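## Task

Find the patch panel under the switch whose ports have red covers. Counting its ports 1 to 24 from the left, remove the lead plugged into port 16 and hang its cable on the nearest ring of the cable manager to the left of that port; the plug itself may dangle. No other plug may be pulled out, and even shifting one outward can fail the job. At the end, all remaining plugs must be seated with latch levers up, every lead must still pass through the manager rings it uses, and no lead may be sharply kinked or twisted around another.

## Robot and tools

Robot: two 6-joint arms, left_arm and right_arm, each ending in a parallel two-finger gripper. left_arm is the robot's own left and sits on the +y side; it is not the left of any image. Base roots: left_arm at (+0.027, +0.262, +1.331) m, right_arm at (+0.027, -0.262, +1.331) m, both tilted and yawed inward.

Scene frame: origin on the floor under the centre of the robot's foot, +x straight ahead, +y toward left_arm, +z up. Results report each gripper's end_effector_position in metres (the point between the finger pads, about 1 cm short of the tips) and end_effector_quat_wxyz in this frame; these can be off by a few cm, more at long reach. Fingers point along the gripper's +z and close along its y. The furniture may be rotated relative to the robot; only the floor height is known.

The 14-number row (used by execute_actions and move): left_arm waist, shoulder, elbow, wrist pitch, wrist yaw, wrist roll, opening, then the same seven for right_arm. Always give all 14, each in [-1, 1]. The six joint values are offsets, not poses: they add to that arm's Joint targets as they stood when the action (or move) began, not to the previous row. They are scaled: 1.0 equals 1.264 rad waist, 1.32 shoulder, 1.276 elbow, 1.83 wrist pitch, 6.358 wrist yaw, 7.625 wrist roll. The opening value is absolute: +1 fully open, -1 closed; writing 0 commands half open, so resend the current value (see Tool commands) to leave a gripper alone. Joint ranges in rad: waist -2.880 to 2.880, shoulder 0.000 to 3.142, elbow 0.000 to 3.019, wrist pitch -1.693 to 1.571, wrist yaw -1.571 to 1.571, wrist roll -2.094 to 2.094. Asking a joint more than 0.084 rad beyond a range end refuses the action for both arms (and the whole call if it is the first action); true ends may differ by up to 0.084 rad.

execute_actions(actions, cameras): actions is a list of actions; each action is a list of up to 15 rows, one per 1/30 s control step, and a short list repeats its last row to fill 15 steps (0.5 s). An empty list just reports state and images. Per step each joint target is kept within a lead of the measured angle (0.264 waist, 0.32 shoulder, 0.276 elbow, 0.33 wrist pitch, 0.701 wrist yaw, 1.97 wrist roll, rad), and targets that would shift a gripper over 110 mm are scaled back, so big moves need several actions.

move(target, speed, blend, opening_speed, blocking, cameras): target is one 14-number row or a list of up to 15 rows; every row is an offset from the same starting Joint targets. Joints interpolate together, so the hand follows a curve, and nothing avoids obstacles or the other arm. speed in rad/s (0.01 to 2, default 0.5) caps the joint with the longest travel; one value or one per target. blend in rad rounds corners of a list. opening_speed (0.2 or more, per second on the -1..+1 scale) ramps the fingers. Finger values in later rows are applied only after the arms halt at that row. Minimum path 0.5 s; over 10 s falls short. blocking=false returns after 0.5 s while it runs. The result adds a move: line: done, off_target (rests over 0.035 rad off), moving, held, or fault, plus limits=held and the worst joint error per arm.

wait(seconds 0 to 10) lets time pass holding commands. stop brakes a running move. zoom_image(camera, region [x0, y0, x1, y1] pixels, at most 504 by 504) enlarges part of the latest image from cam_head_left, cam_head_right, cam_left_wrist or cam_right_wrist (all 672x504). read_manual gives licence texts only. finished_scene(scene 1 or 2) ends the scene permanently; the task must already hold without the robot.

Result lines: Joint positions (rad, then finger gap in m, 0.094 when open), Joint velocities (or "within noise"), Joint targets (the base for your next offsets), Tool commands, grip_measured (same scale as opening), joint torques (N m, positive toward larger angle; numbers 3 and 4 wrap at ±28), "joint sent to its limit", "joint command not followed" (clearance check altered targets), MOTOR HOT and OVER-TEMPERATURE FAULT (arm goes limp for 30 to 60 s or more).

Gripping: fingers go to where grip_measured reads your number; squeezing reaches full force about 0.05 below the touch reading. Close slowly on delicate items; open well above grip_measured to release.

Avoid: pulling or loosening any plug except the target one, knocking items off the table, fast or hard contact, arms hitting each other, long stretched poses or pushing into unreachable poses (motor heat), and letting go of moving parts. If an arm is stuck pushing, command targets back past its measured positions.

Each tool is called after "Emit:" as name([rows], argument=value, ...), one row to a line, values as JSON.

## Session

Emit:
execute_actions(actions=[])

Scene clock: 0.00 s.
left_arm: end_effector_position=(+0.5611, -0.2355, +1.2432) grip_measured=+1.000 end_effector_quat_wxyz=(+0.358, +0.082, +0.917, -0.156) | right_arm: end_effector_position=(+0.5097, -0.4889, +1.1045) grip_measured=+1.000 end_effector_quat_wxyz=(+0.045, +0.581, +0.784, -0.213)
Joint positions: left_arm=[0.131 2.23 1.363 0.141 -0.356 -0.396 0.094] | right_arm=[-1.247 2.182 1.283 -0.544 0.498 0.982 0.094]
Joint velocities: within noise
Joint torques (N m): no reading
Motor temperatures (°C): left_arm=[31 28 27 30 28 28 28] | right_arm=[28 31 26 25 27 26 30]
Heat: left arm: hottest waist 31 °C; right arm: hottest shoulder 31 °C.
Joint targets: left_arm=[0.133 2.238 1.378 0.144 -0.356 -0.396] | right_arm=[-1.247 2.171 1.298 -0.544 0.498 0.982]
Tool commands: left_gripper/opening=+1.0 right_gripper/opening=+1.0

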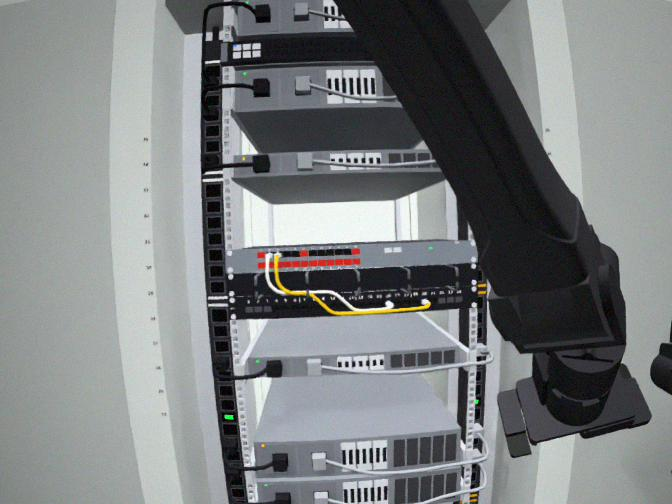

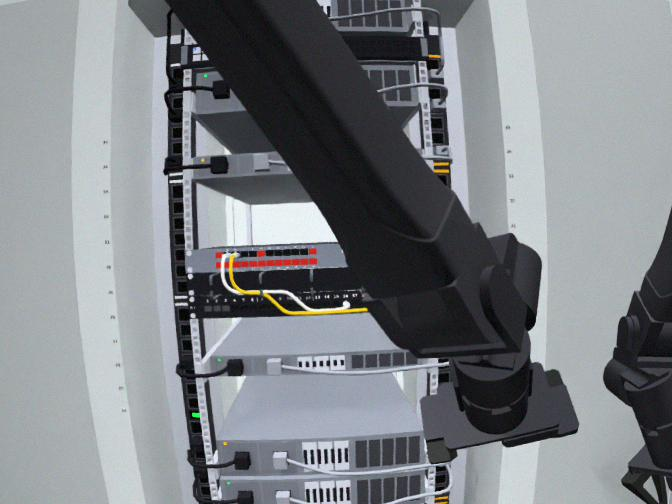

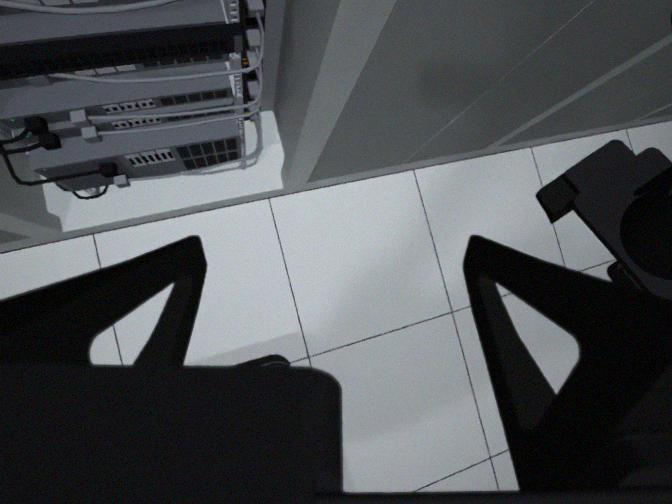

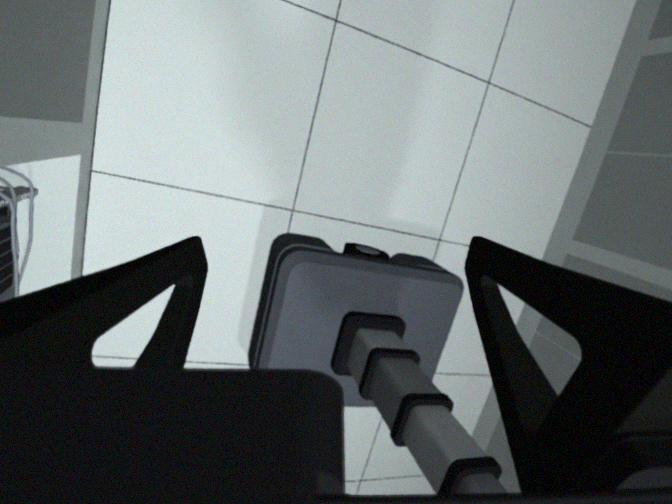

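Emit:
zoom_image(camera="cam_head_left", region=[220, 225, 500, 345])

Emit:
zoom_image(camera="cam_head_right", region=[180, 230, 380, 330])

Scaled by 1.800 from the camera's 672x504 image, which has a finer 960x720 frame.

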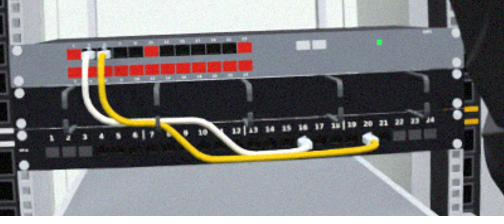

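Scaled by 2.520 from the camera's 672x504 image, which has a finer 960x720 frame.

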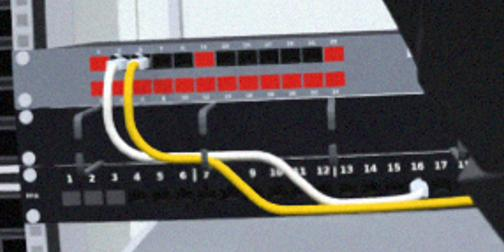

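Emit:
move(target=[0.133,-0.027,-0.332,0.709,-0.042,0.082,1,0,0,0,0,0,0,1])

Scene clock: 8.20 s.
left_arm: end_effector_position=(+0.5974, -0.0392, +1.3419) grip_measured=+1.000 end_effector_quat_wxyz=(+0.700, +0.008, +0.714, -0.004) | right_arm: end_effector_position=(+0.5097, -0.4889, +1.1045) grip_measured=+1.000 end_effector_quat_wxyz=(+0.045, +0.581, +0.784, -0.213)
Joint positions: left_arm=[0.291 2.214 0.962 1.42 -0.62 0.222 0.094] | right_arm=[-1.247 2.182 1.283 -0.544 0.498 0.982 0.094]
Joint velocities: within noise
Joint torques (N m): left_arm=[-2.26 -14.1 2.32 2.63 0.14 -0.08] | right_arm=[2.02 -18.32 5.71 0.02 0.36 0.03]
Motor temperatures (°C): left_arm=[31 28 28 30 28 28 28] | right_arm=[28 32 27 25 27 26 30]
Heat: left arm: hottest waist 31 °C; right arm: hottest shoulder 32 °C.
Joint targets: left_arm=[0.301 2.202 0.955 1.441 -0.623 0.229] | right_arm=[-1.247 2.171 1.298 -0.544 0.498 0.982]
move: done

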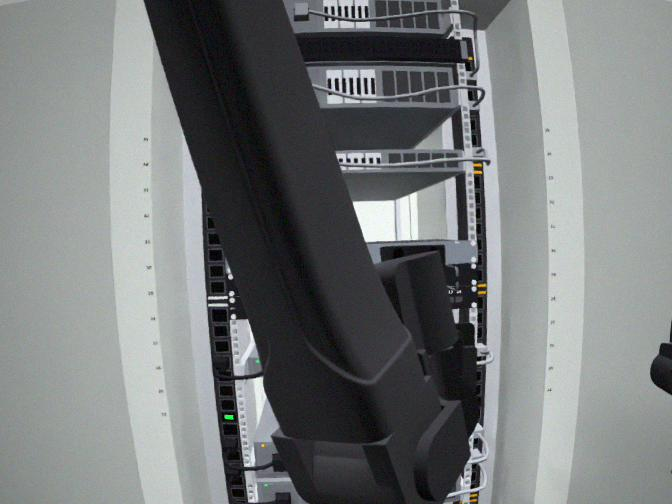

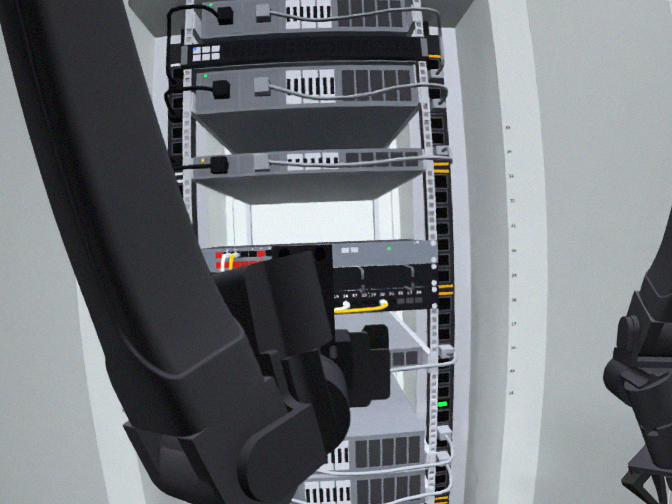

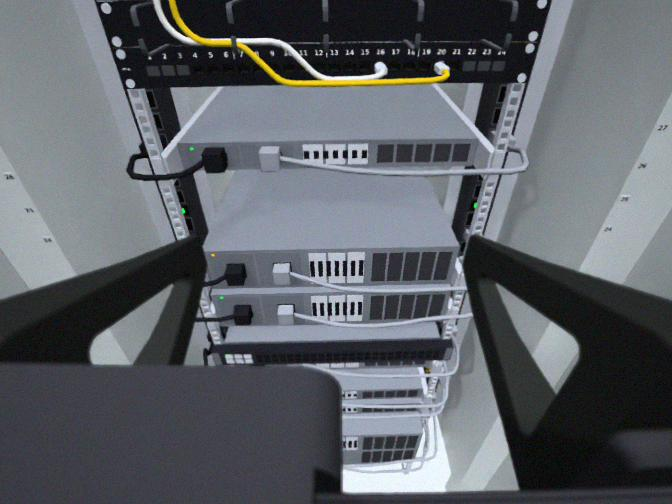

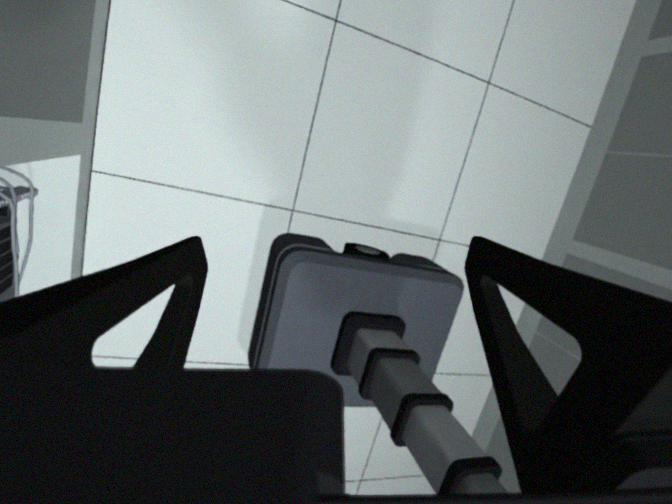

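Emit:
zoom_image(camera="cam_left_wrist", region=[120, 0, 340, 120])

Emit:
zoom_image(camera="cam_left_wrist", region=[300, 0, 520, 120])

Scaled by 2.291 from the camera's 672x504 image, which has a finer 960x720 frame.

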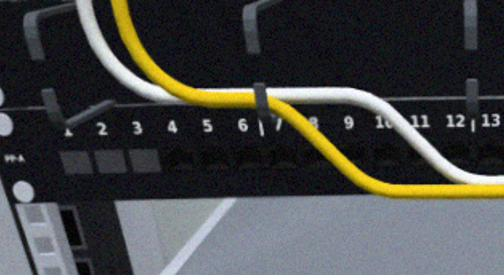

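Scaled by 2.291 from the camera's 672x504 image, which has a finer 960x720 frame.

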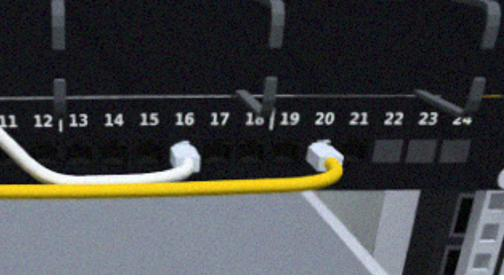

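Emit:
move(target=[0.0886,0.1697,0.580,-0.2885,0.0171,-0.003,1,0,0,0,0,0,0,1])

Emit:
zoom_image(camera="cam_left_wrist", region=[150, 0, 520, 250])

Scene clock: 12.13 s.
left_arm: end_effector_position=(+0.8100, -0.0909, +1.3694) grip_measured=+1.000 end_effector_quat_wxyz=(+0.708, +0.003, +0.706, +0.000) | right_arm: end_effector_position=(+0.5097, -0.4889, +1.1045) grip_measured=+1.000 end_effector_quat_wxyz=(+0.045, +0.581, +0.784, -0.213)
Joint positions: left_arm=[0.404 2.395 1.653 0.927 -0.518 0.213 0.094] | right_arm=[-1.247 2.182 1.283 -0.544 0.498 0.982 0.094]
Joint velocities: within noise
Joint torques (N m): left_arm=[-3.6 -16.32 8.87 1.29 0.41 -0.13] | right_arm=[2.14 -18.08 5.65 -0.03 0.36 0.01]
Motor temperatures (°C): left_arm=[31 29 28 30 29 28 28] | right_arm=[28 33 27 25 27 26 30]
Heat: left arm: hottest waist 31 °C; right arm: hottest shoulder 33 °C.
Joint targets: left_arm=[0.413 2.426 1.695 0.913 -0.514 0.207] | right_arm=[-1.247 2.171 1.298 -0.544 0.498 0.982]
move: off_target (left_arm); left_arm: the elbow is farthest, 0.043 rad from its target

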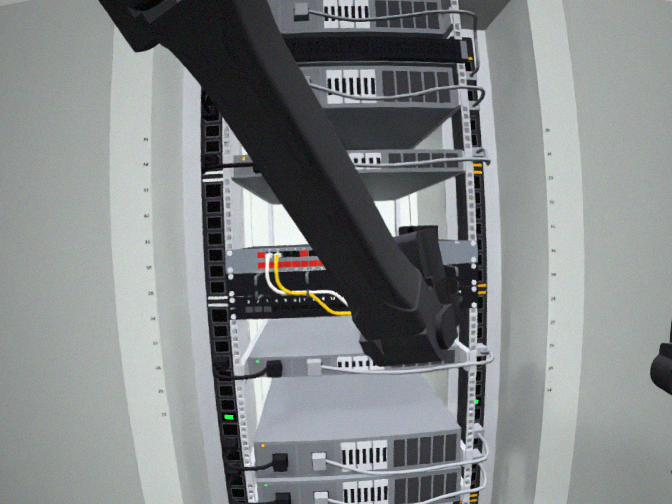

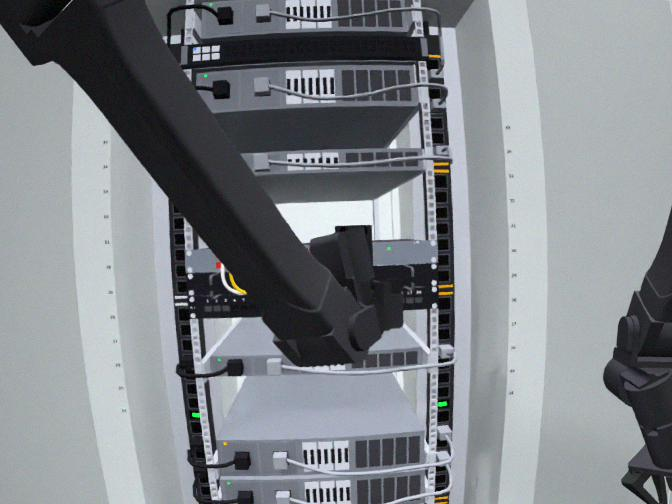

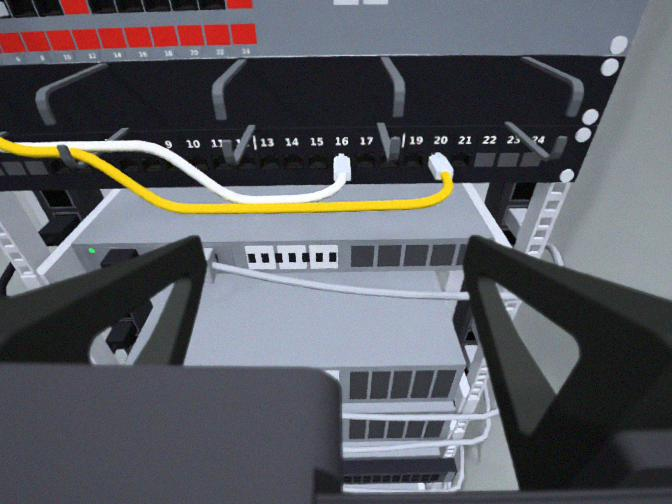

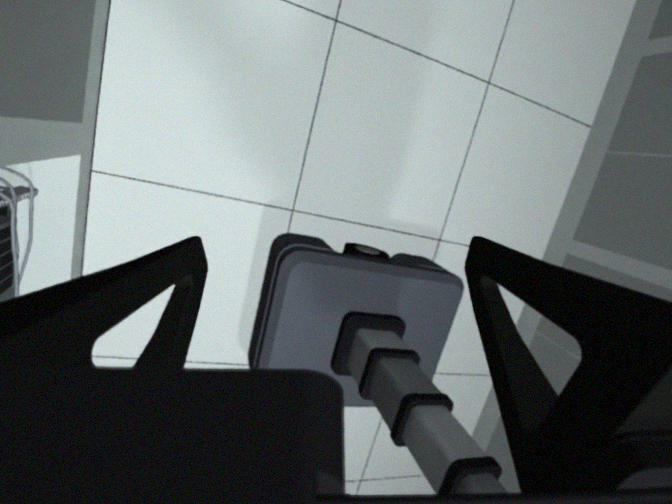

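Scaled by 1.362 from the camera's 672x504 image, which has a finer 960x720 frame.

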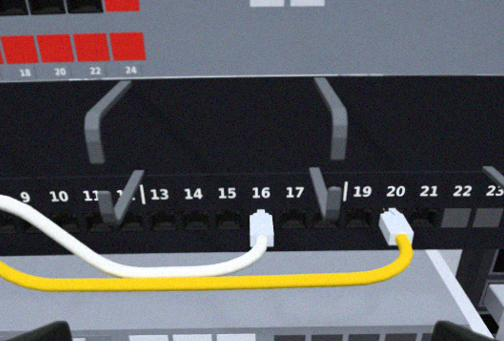

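Emit:
zoom_image(camera="cam_left_wrist", region=[300, 120, 400, 220])

Emit:
zoom_image(camera="cam_left_wrist", region=[400, 120, 500, 220])

Emit:
zoom_image(camera="cam_left_wrist", region=[200, 40, 300, 220])

Scaled by 5.040 from the camera's 672x504 image, which has a finer 960x720 frame.

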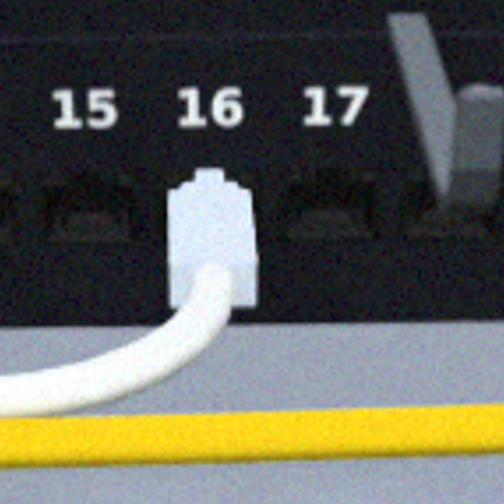

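Scaled by 5.040 from the camera's 672x504 image, which has a finer 960x720 frame.

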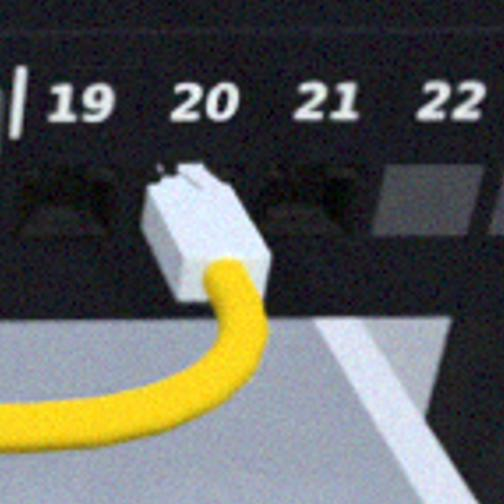

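Scaled by 2.800 from the camera's 672x504 image, which has a finer 960x720 frame.

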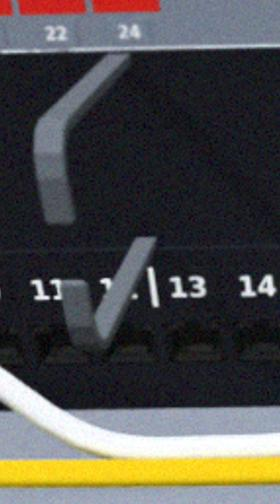

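Emit:
move([
  [0.3267,-0.4731,-0.7641,0.1388,0.1456,-0.0081,1,0,0,0,0,0,0,1],
  [0.3267,-0.4731,-0.7641,0.1388,0.1456,-0.0081,1,0.2893,0.0292,0.0339,0.8269,-0.1383,-0.3524,1],
], speed=0.8, blend=0.1)

Scene clock: 24.43 s.
left_arm: end_effector_position=(+0.6210, +0.1350, +1.4138) grip_measured=+1.000 end_effector_quat_wxyz=(+0.675, +0.186, +0.690, -0.184) | right_arm: end_effector_position=(+0.8020, -0.1689, +1.3292) grip_measured=+1.000 end_effector_quat_wxyz=(-0.585, +0.603, -0.402, +0.364)
Joint positions: left_arm=[0.819 1.809 0.727 1.146 0.408 0.151 0.094] | right_arm=[-0.896 2.199 1.299 0.949 -0.378 -1.69 0.094]
Joint velocities: within noise
Joint torques (N m): left_arm=[-1.32 -10.87 2.91 2.85 0.4 -0.13] | right_arm=[5.19 -18.14 9.92 2.51 -0.19 -0.06]
Motor temperatures (°C): left_arm=[31 31 29 30 29 28 28] | right_arm=[28 34 27 25 27 26 30]
Heat: left arm: hottest waist 31 °C; right arm: hottest shoulder 34 °C.
Joint targets: left_arm=[0.826 1.801 0.720 1.167 0.411 0.145] | right_arm=[-0.881 2.210 1.341 0.969 -0.381 -1.705]
move: off_target (right_arm); right_arm: the elbow is farthest, 0.042 rad from its target

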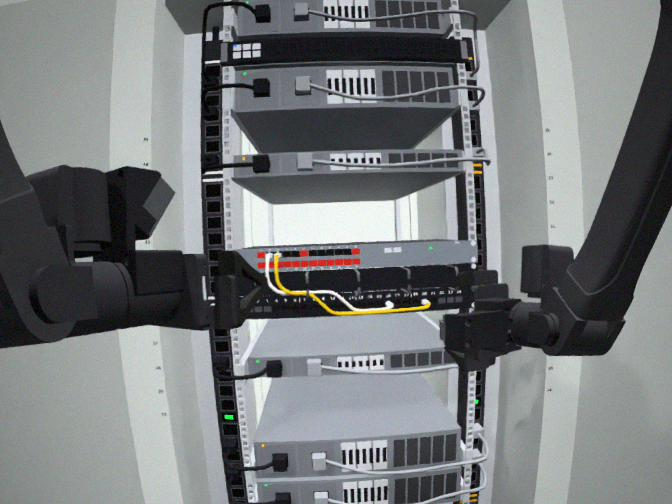

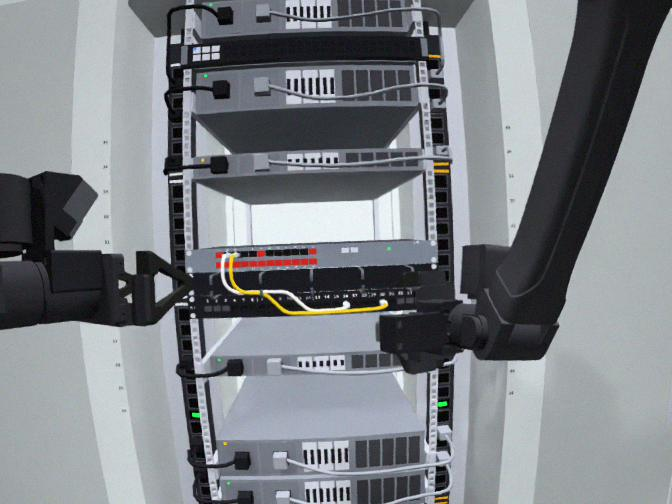

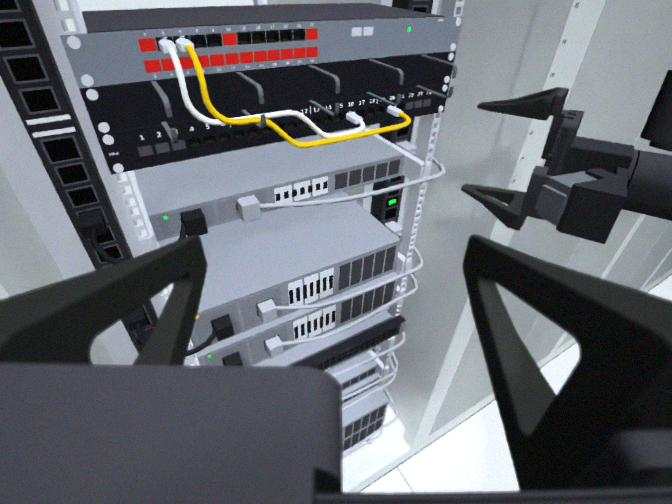

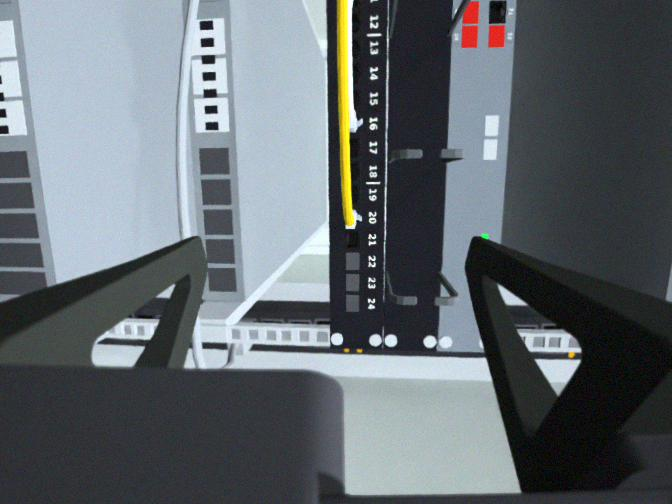

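Emit:
zoom_image(camera="cam_right_wrist", region=[300, 60, 460, 260])

Emit:
zoom_image(camera="cam_left_wrist", region=[230, 40, 450, 170])

Scaled by 2.520 from the camera's 672x504 image, which has a finer 960x720 frame.

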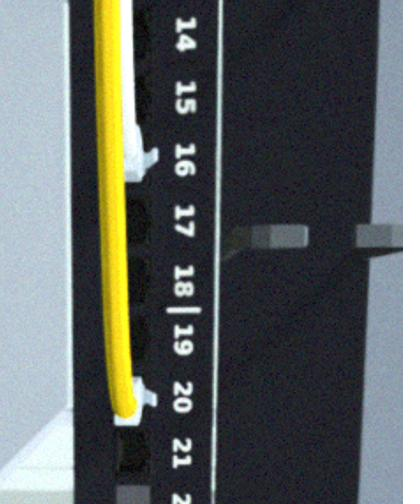

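Scaled by 2.291 from the camera's 672x504 image, which has a finer 960x720 frame.

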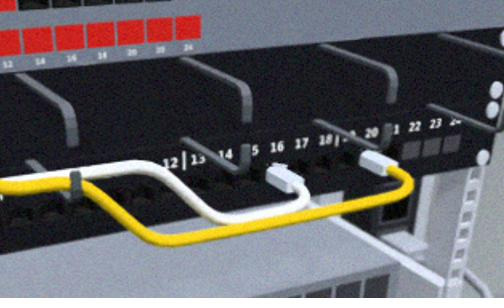

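Emit:
move([
  [0,0,0,0,0,0,1,-0.3505,-0.1106,-0.4475,0.2407,-0.0967,0.2119,1],
  [-0.2389,0.4894,0.7868,-0.1776,-0.0757,0.2094,-0.5,-0.3505,-0.1106,-0.4475,0.2407,-0.0967,0.2119,1],
], speed=0.8)

Scene clock: 43.20 s.
left_arm: end_effector_position=(+0.8423, -0.0781, +1.3436) grip_measured=-0.496 end_effector_quat_wxyz=(+0.581, +0.574, +0.408, +0.408) | right_arm: end_effector_position=(+0.5784, -0.3219, +1.3047) grip_measured=+1.000 end_effector_quat_wxyz=(+0.664, -0.213, +0.682, +0.222)
Joint positions: left_arm=[0.524 2.42 1.682 0.856 -0.067 1.735 0.024] | right_arm=[-1.311 2.092 0.774 1.392 -0.994 -0.103 0.094]
Joint velocities: within noise
Joint torques (N m): left_arm=[-4.37 -17.44 9.03 1.44 0.1 -0.1] | right_arm=[0.91 -16.79 1.69 2.25 -0.17 0.13]
Motor temperatures (°C): left_arm=[31 30 29 30 29 28 28] | right_arm=[28 34 29 26 27 26 29]
Heat: left arm: hottest waist 31 °C; right arm: hottest shoulder 34 °C.
Joint targets: left_arm=[0.524 2.447 1.724 0.842 -0.070 1.742] | right_arm=[-1.324 2.064 0.770 1.410 -0.996 -0.089]
move: off_target (left_arm); target 2's new numbers were sent with left_arm's elbow 0.042 rad from that target; left_arm: the elbow is farthest, 0.042 rad from its target

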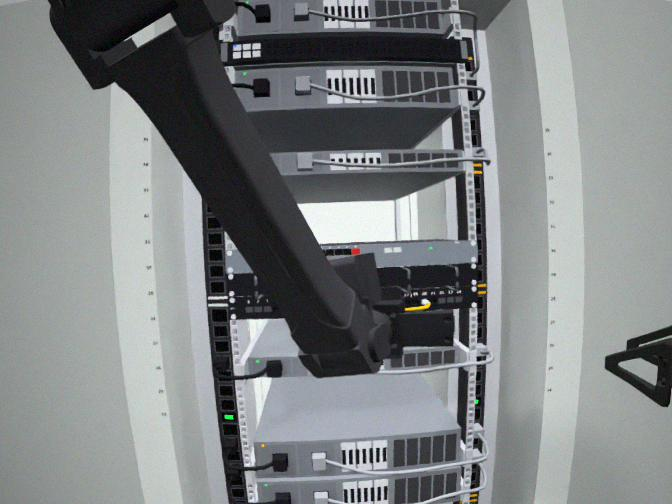

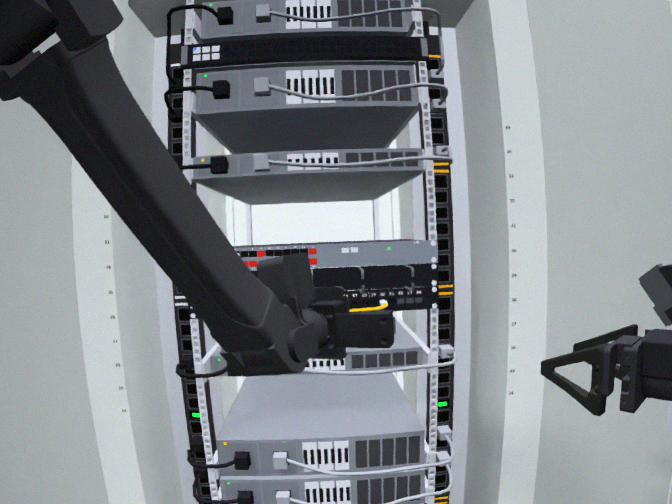

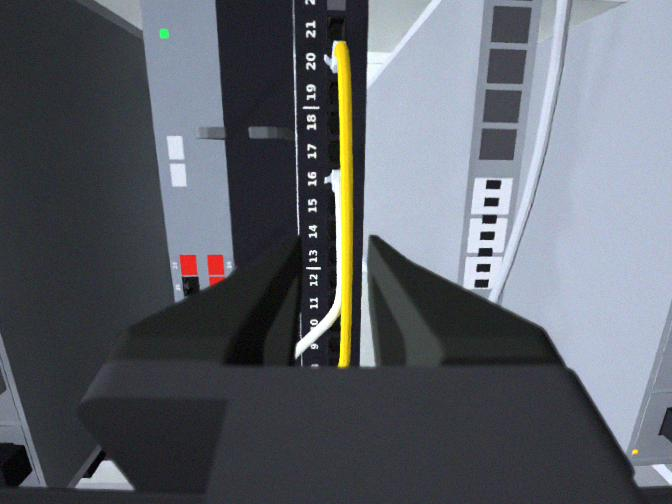

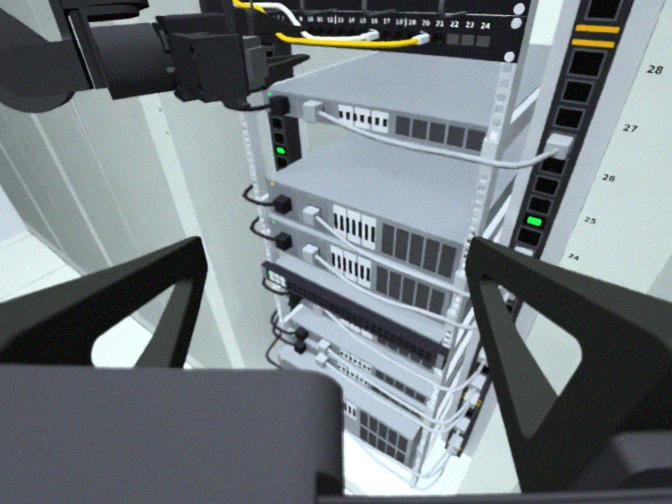

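Emit:
zoom_image(camera="cam_left_wrist", region=[240, 100, 440, 300])

Emit:
zoom_image(camera="cam_left_wrist", region=[290, 140, 380, 230])

Scaled by 2.520 from the camera's 672x504 image, which has a finer 960x720 frame.

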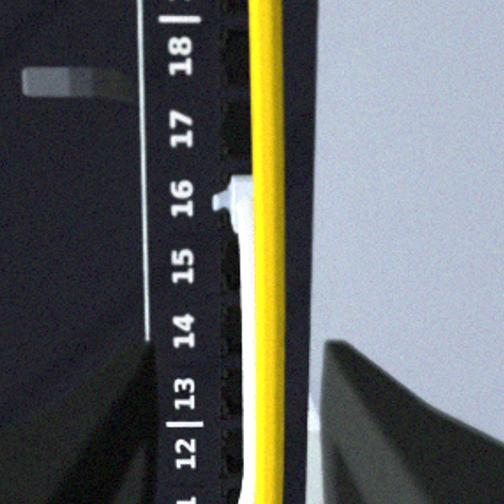

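Scaled by 5.600 from the camera's 672x504 image, which has a finer 960x720 frame.

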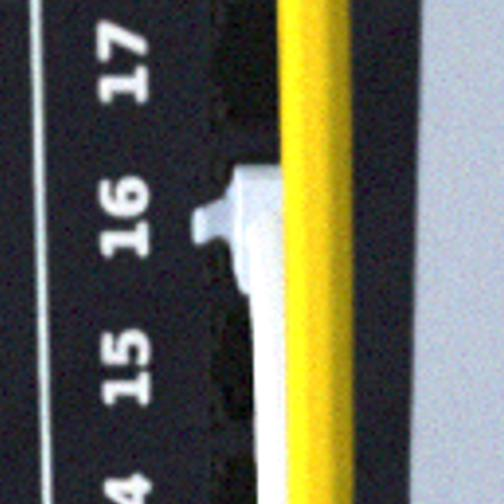

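Emit:
move([
  [0.2389,-0.4894,-0.7868,0.1776,0.0757,-0.2094,-0.5,0,0,0,0,0,0,1],
  [0.2389,-0.4894,-0.7868,0.1776,0.0757,-0.2094,-0.5,0.3774,0.2394,0.6567,-0.1847,0.0974,-0.2071,-0.78],
], speed=0.8)

Emit:
zoom_image(camera="cam_right_wrist", region=[240, 60, 460, 280])

Emit:
zoom_image(camera="cam_left_wrist", region=[280, 60, 460, 200])

Scene clock: 60.13 s.
left_arm: end_effector_position=(+0.6208, +0.1342, +1.4131) grip_measured=-0.497 end_effector_quat_wxyz=(+0.675, +0.186, +0.690, -0.185) | right_arm: end_effector_position=(+0.8594, -0.1335, +1.3471) grip_measured=-0.777 end_effector_quat_wxyz=(-0.642, +0.550, -0.344, +0.409)
Joint positions: left_arm=[0.818 1.81 0.727 1.146 0.408 0.151 0.024] | right_arm=[-0.853 2.369 1.561 1.077 -0.379 -1.654 0.01]
Joint velocities: within noise
Joint torques (N m): left_arm=[-1.49 -11.58 2.95 2.92 0.39 -0.13] | right_arm=[4.89 -20.42 10.92 1.42 0.05 -0.05]
Motor temperatures (°C): left_arm=[31 32 31 30 29 28 28] | right_arm=[28 34 29 26 27 26 29]
Heat: left arm: hottest shoulder 32 °C; right arm: hottest shoulder 34 °C.
Joint targets: left_arm=[0.826 1.801 0.720 1.167 0.411 0.145] | right_arm=[-0.846 2.380 1.607 1.072 -0.376 -1.668]
move: off_target (right_arm); target 2's new numbers were sent with right_arm's elbow 0.047 rad from that target; right_arm: the elbow is farthest, 0.047 rad from its target

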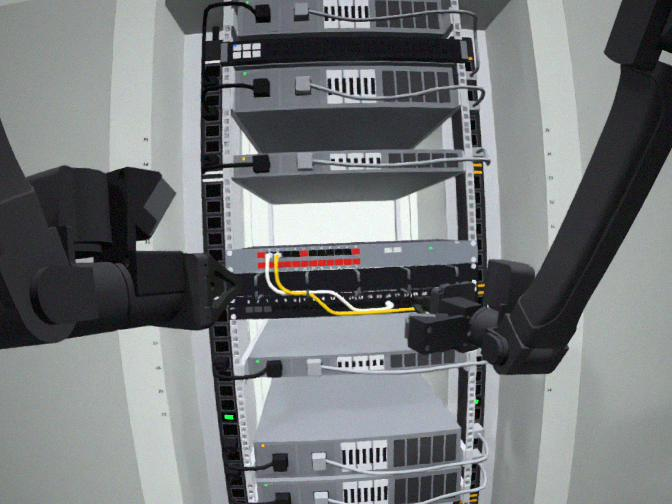

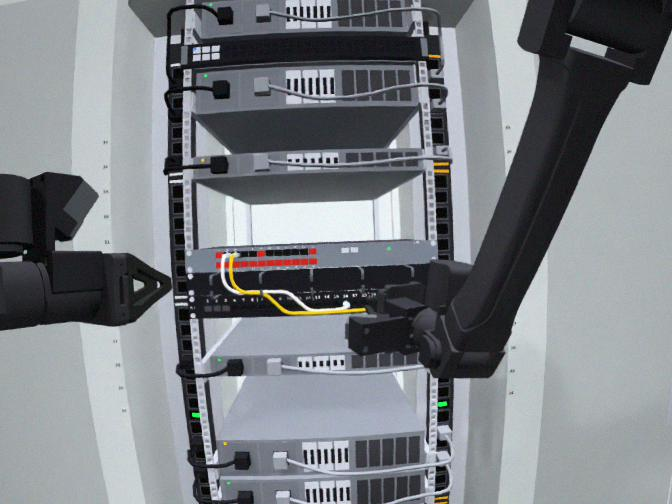

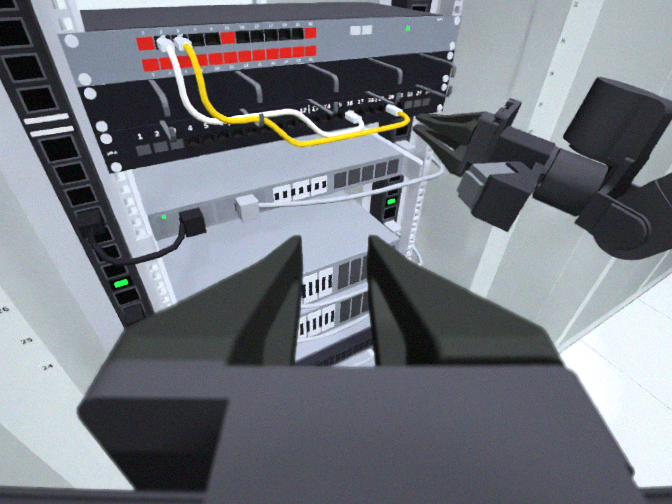

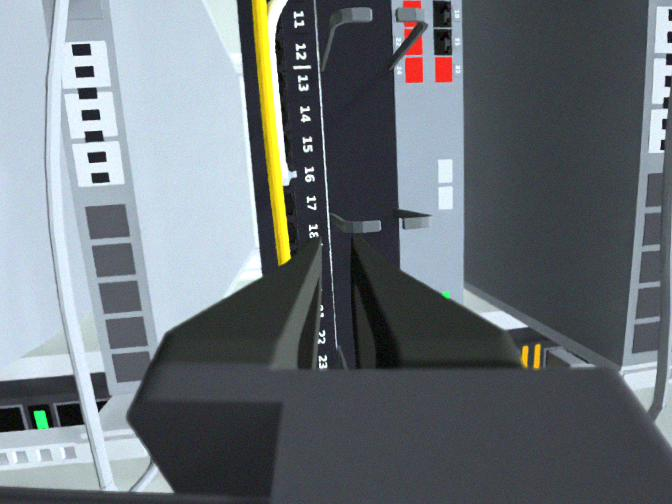

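Scaled by 2.291 from the camera's 672x504 image, which has a finer 960x720 frame.

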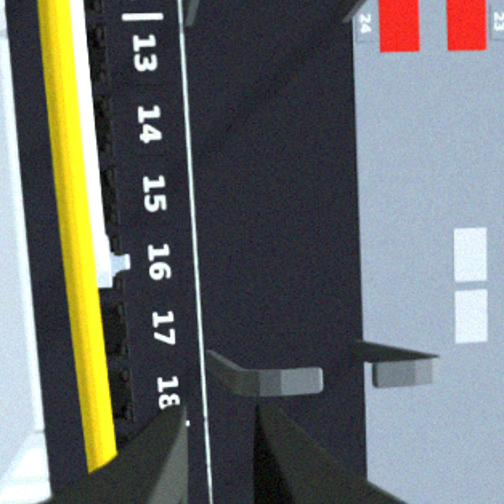

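Scaled by 2.800 from the camera's 672x504 image, which has a finer 960x720 frame.

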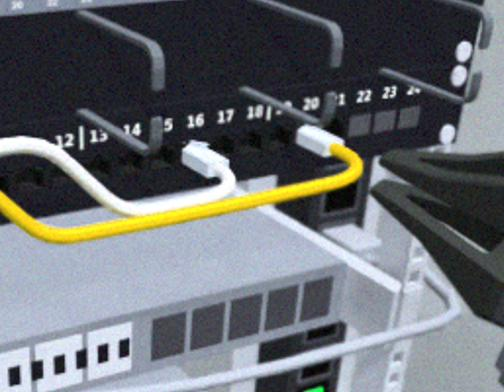

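Emit:
move(target=[0,0,0,0,0,0,-0.5,0.0042,0.0511,0.1125,-0.0418,0.0008,-0.0002,-0.82], speed=0.3)

Emit:
zoom_image(camera="cam_right_wrist", region=[240, 60, 460, 280])

Emit:
zoom_image(camera="cam_left_wrist", region=[280, 60, 460, 200])

Scene clock: 65.10 s.
left_arm: end_effector_position=(+0.6208, +0.1342, +1.4131) grip_measured=-0.497 end_effector_quat_wxyz=(+0.675, +0.186, +0.690, -0.185) | right_arm: end_effector_position=(+0.8920, -0.1306, +1.3389) grip_measured=-0.818 end_effector_quat_wxyz=(-0.640, +0.550, -0.347, +0.409)
Joint positions: left_arm=[0.818 1.81 0.727 1.146 0.408 0.151 0.024] | right_arm=[-0.853 2.437 1.7 1.001 -0.374 -1.656 0.009]
Joint velocities: within noise
Joint torques (N m): left_arm=[-1.55 -11.52 3.02 3.02 0.41 -0.15] | right_arm=[5.42 -21.07 11.86 1.35 0.05 -0.07]
Motor temperatures (°C): left_arm=[31 32 31 30 29 28 28] | right_arm=[28 35 30 26 27 26 29]
Heat: left arm: hottest shoulder 32 °C; right arm: hottest shoulder 35 °C.
Joint targets: left_arm=[0.826 1.801 0.720 1.167 0.411 0.145] | right_arm=[-0.841 2.447 1.751 0.995 -0.371 -1.670]
move: off_target (right_arm); right_arm: the elbow is farthest, 0.050 rad from its target

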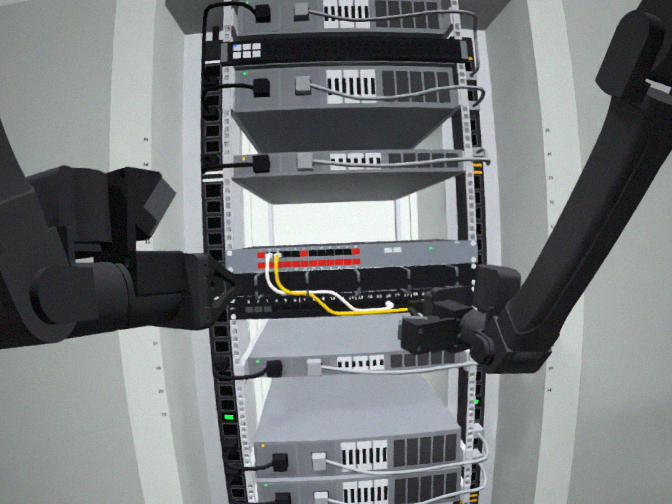

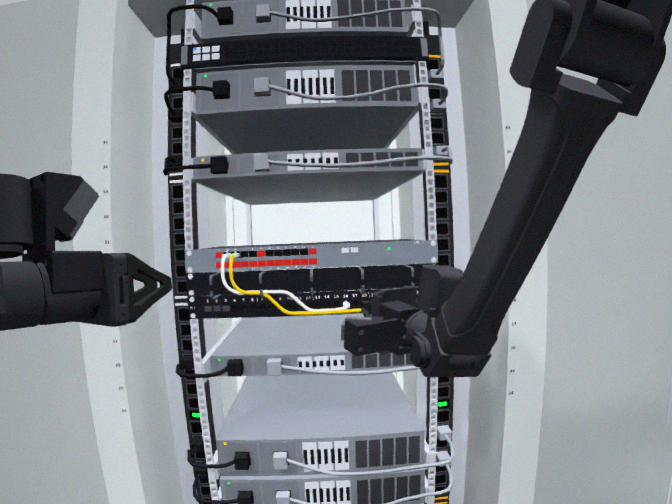

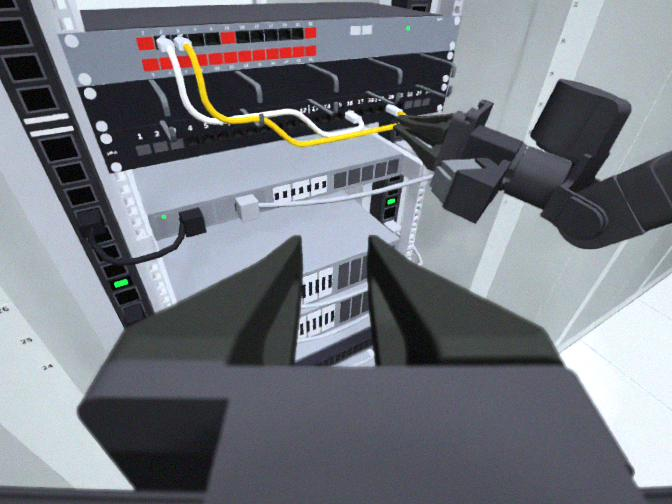

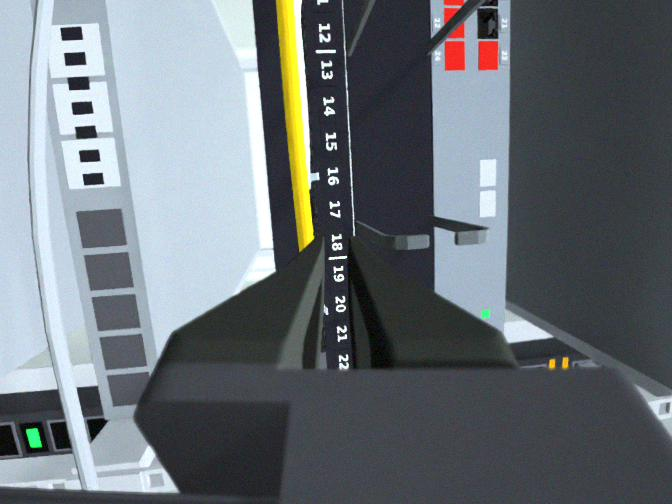

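Scaled by 2.291 from the camera's 672x504 image, which has a finer 960x720 frame.

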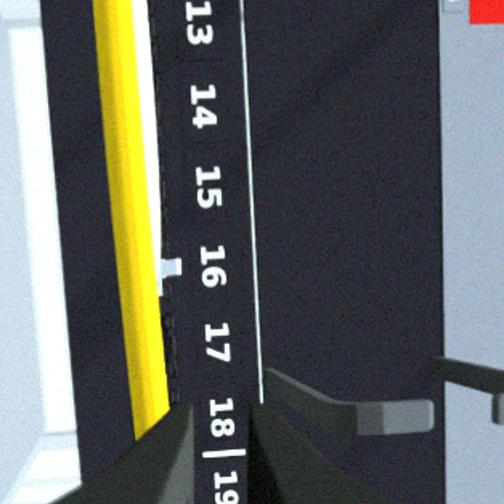

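Scaled by 2.800 from the camera's 672x504 image, which has a finer 960x720 frame.

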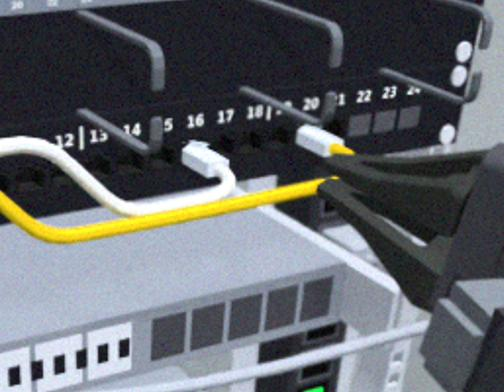

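Emit:
move(target=[0,0,0,0,0,0,-0.5,0.006,-0.009,-0.0024,-0.0041,0,0,-0.82], speed=0.3, cameras=["cam_right_wrist"])

Scene clock: 66.87 s.
left_arm: end_effector_position=(+0.6208, +0.1342, +1.4131) grip_measured=-0.497 end_effector_quat_wxyz=(+0.675, +0.186, +0.690, -0.185) | right_arm: end_effector_position=(+0.8925, -0.1305, +1.3378) grip_measured=-0.818 end_effector_quat_wxyz=(-0.639, +0.552, -0.348, +0.407)
Joint positions: left_arm=[0.818 1.81 0.727 1.146 0.408 0.151 0.024] | right_arm=[-0.853 2.437 1.701 0.994 -0.374 -1.656 0.009]
Joint velocities: within noise
Joint torques (N m): left_arm=[-1.73 -11.99 3 2.99 0.34 -0.16] | right_arm=[5.66 -22.01 11.51 1.42 0.04 -0.08]
Motor temperatures (°C): left_arm=[31 32 31 30 29 28 28] | right_arm=[28 35 31 26 27 26 29]
Heat: left arm: hottest shoulder 32 °C; right arm: hottest shoulder 35 °C.
Joint targets: left_arm=[0.826 1.801 0.720 1.167 0.411 0.145] | right_arm=[-0.834 2.435 1.748 0.988 -0.371 -1.670]
move: off_target (right_arm); right_arm: the elbow is farthest, 0.047 rad from its target
Images, in order (width x height): cam_right_wrist 672x504.

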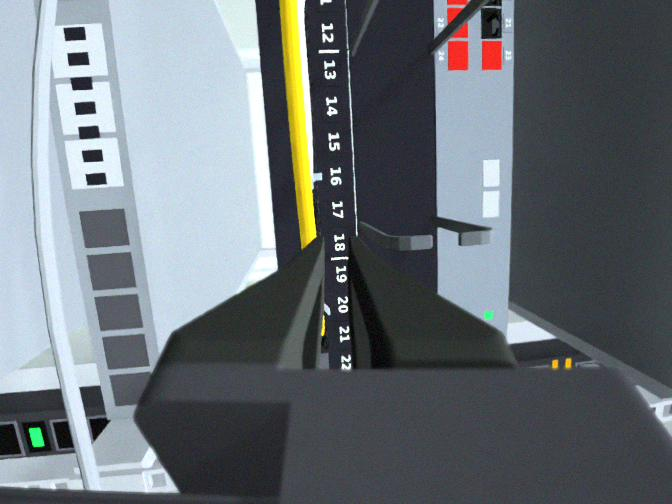

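Emit:
move(target=[0,0,0,0,0,0,-0.5,0.002,-0.025,0,-0.0027,0,0,-0.82], speed=0.3, cameras=["cam_right_wrist"])

Emit:
zoom_image(camera="cam_right_wrist", region=[240, 60, 460, 280])

Scene clock: 68.63 s.
left_arm: end_effector_position=(+0.6208, +0.1342, +1.4131) grip_measured=-0.497 end_effector_quat_wxyz=(+0.675, +0.186, +0.690, -0.185) | right_arm: end_effector_position=(+0.8926, -0.1303, +1.3366) grip_measured=-0.818 end_effector_quat_wxyz=(-0.638, +0.553, -0.350, +0.406)
Joint positions: left_arm=[0.818 1.81 0.727 1.146 0.408 0.151 0.024] | right_arm=[-0.853 2.437 1.701 0.988 -0.374 -1.656 0.009]
Joint velocities: within noise
Joint torques (N m): left_arm=[-0.79 -11.58 3.14 2.71 0.39 -0.16] | right_arm=[6.53 -25 11.56 1.44 0.05 -0.06]
Motor temperatures (°C): left_arm=[31 32 31 30 29 28 28] | right_arm=[28 35 31 26 27 26 29]
Heat: left arm: hottest shoulder 32 °C; right arm: hottest shoulder 35 °C.
Joint targets: left_arm=[0.826 1.801 0.720 1.167 0.411 0.145] | right_arm=[-0.831 2.402 1.748 0.983 -0.371 -1.670]
move: off_target (right_arm); right_arm: the elbow is farthest, 0.047 rad from its target
Images, in order (width x height): cam_right_wrist 672x504.

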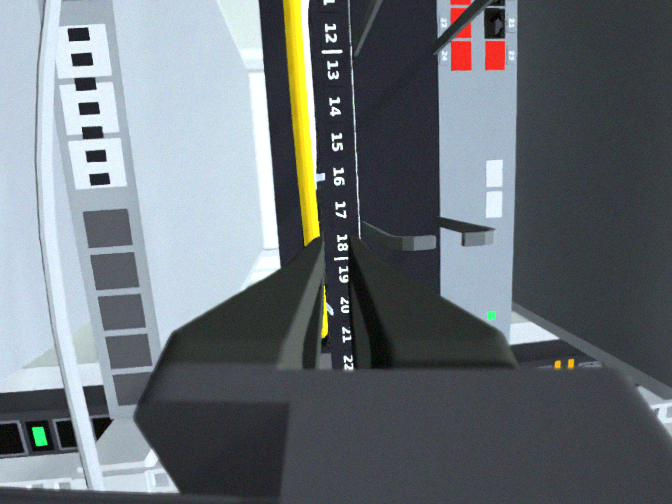

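Scaled by 2.291 from the camera's 672x504 image, which has a finer 960x720 frame.

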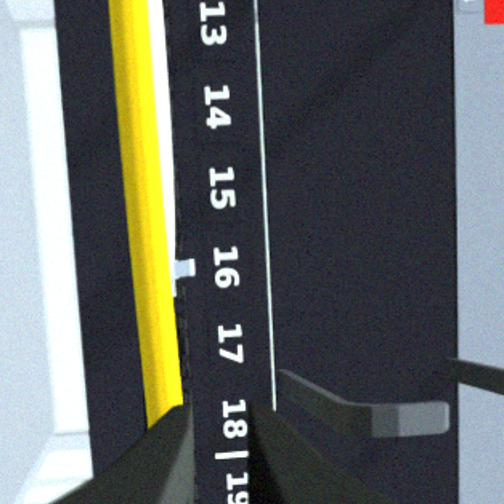

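Emit:
move(target=[0,0,0,0,0,0,-0.5,-0.0285,-0.0159,-0.0705,0.0191,-0.0017,0,-0.82], speed=0.3, cameras=["cam_right_wrist"])

Scene clock: 70.30 s.
left_arm: end_effector_position=(+0.6208, +0.1342, +1.4131) grip_measured=-0.497 end_effector_quat_wxyz=(+0.675, +0.186, +0.690, -0.185) | right_arm: end_effector_position=(+0.8826, -0.1298, +1.3342) grip_measured=-0.818 end_effector_quat_wxyz=(-0.637, +0.558, -0.351, +0.400)
Joint positions: left_arm=[0.818 1.81 0.727 1.146 0.408 0.151 0.024] | right_arm=[-0.853 2.418 1.658 0.998 -0.38 -1.656 0.009]
Joint velocities: within noise
Joint torques (N m): left_arm=[-1.14 -11.58 3.07 2.74 0.4 -0.13] | right_arm=[3.08 -24.82 7.27 2.48 -0.16 -0.05]
Motor temperatures (°C): left_arm=[31 32 31 30 29 28 28] | right_arm=[28 35 31 26 27 26 29]
Heat: left arm: hottest shoulder 32 °C; right arm: hottest shoulder 35 °C.
Joint targets: left_arm=[0.826 1.801 0.720 1.167 0.411 0.145] | right_arm=[-0.867 2.382 1.658 1.018 -0.382 -1.670]
move: off_target (right_arm); right_arm: the shoulder is farthest, 0.037 rad from its target
Images, in order (width x height): cam_right_wrist 672x504.

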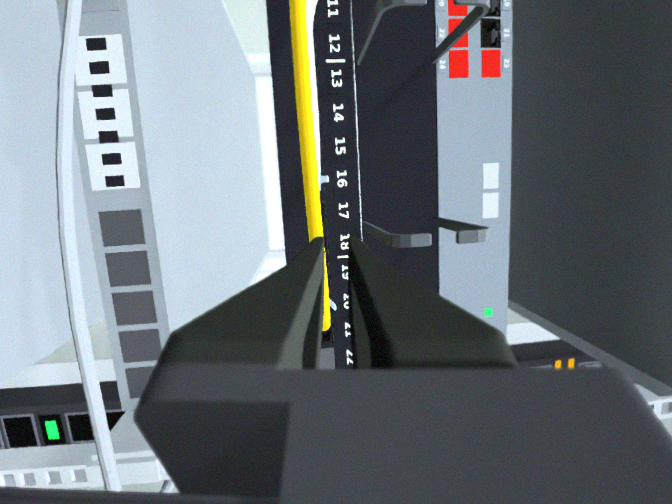

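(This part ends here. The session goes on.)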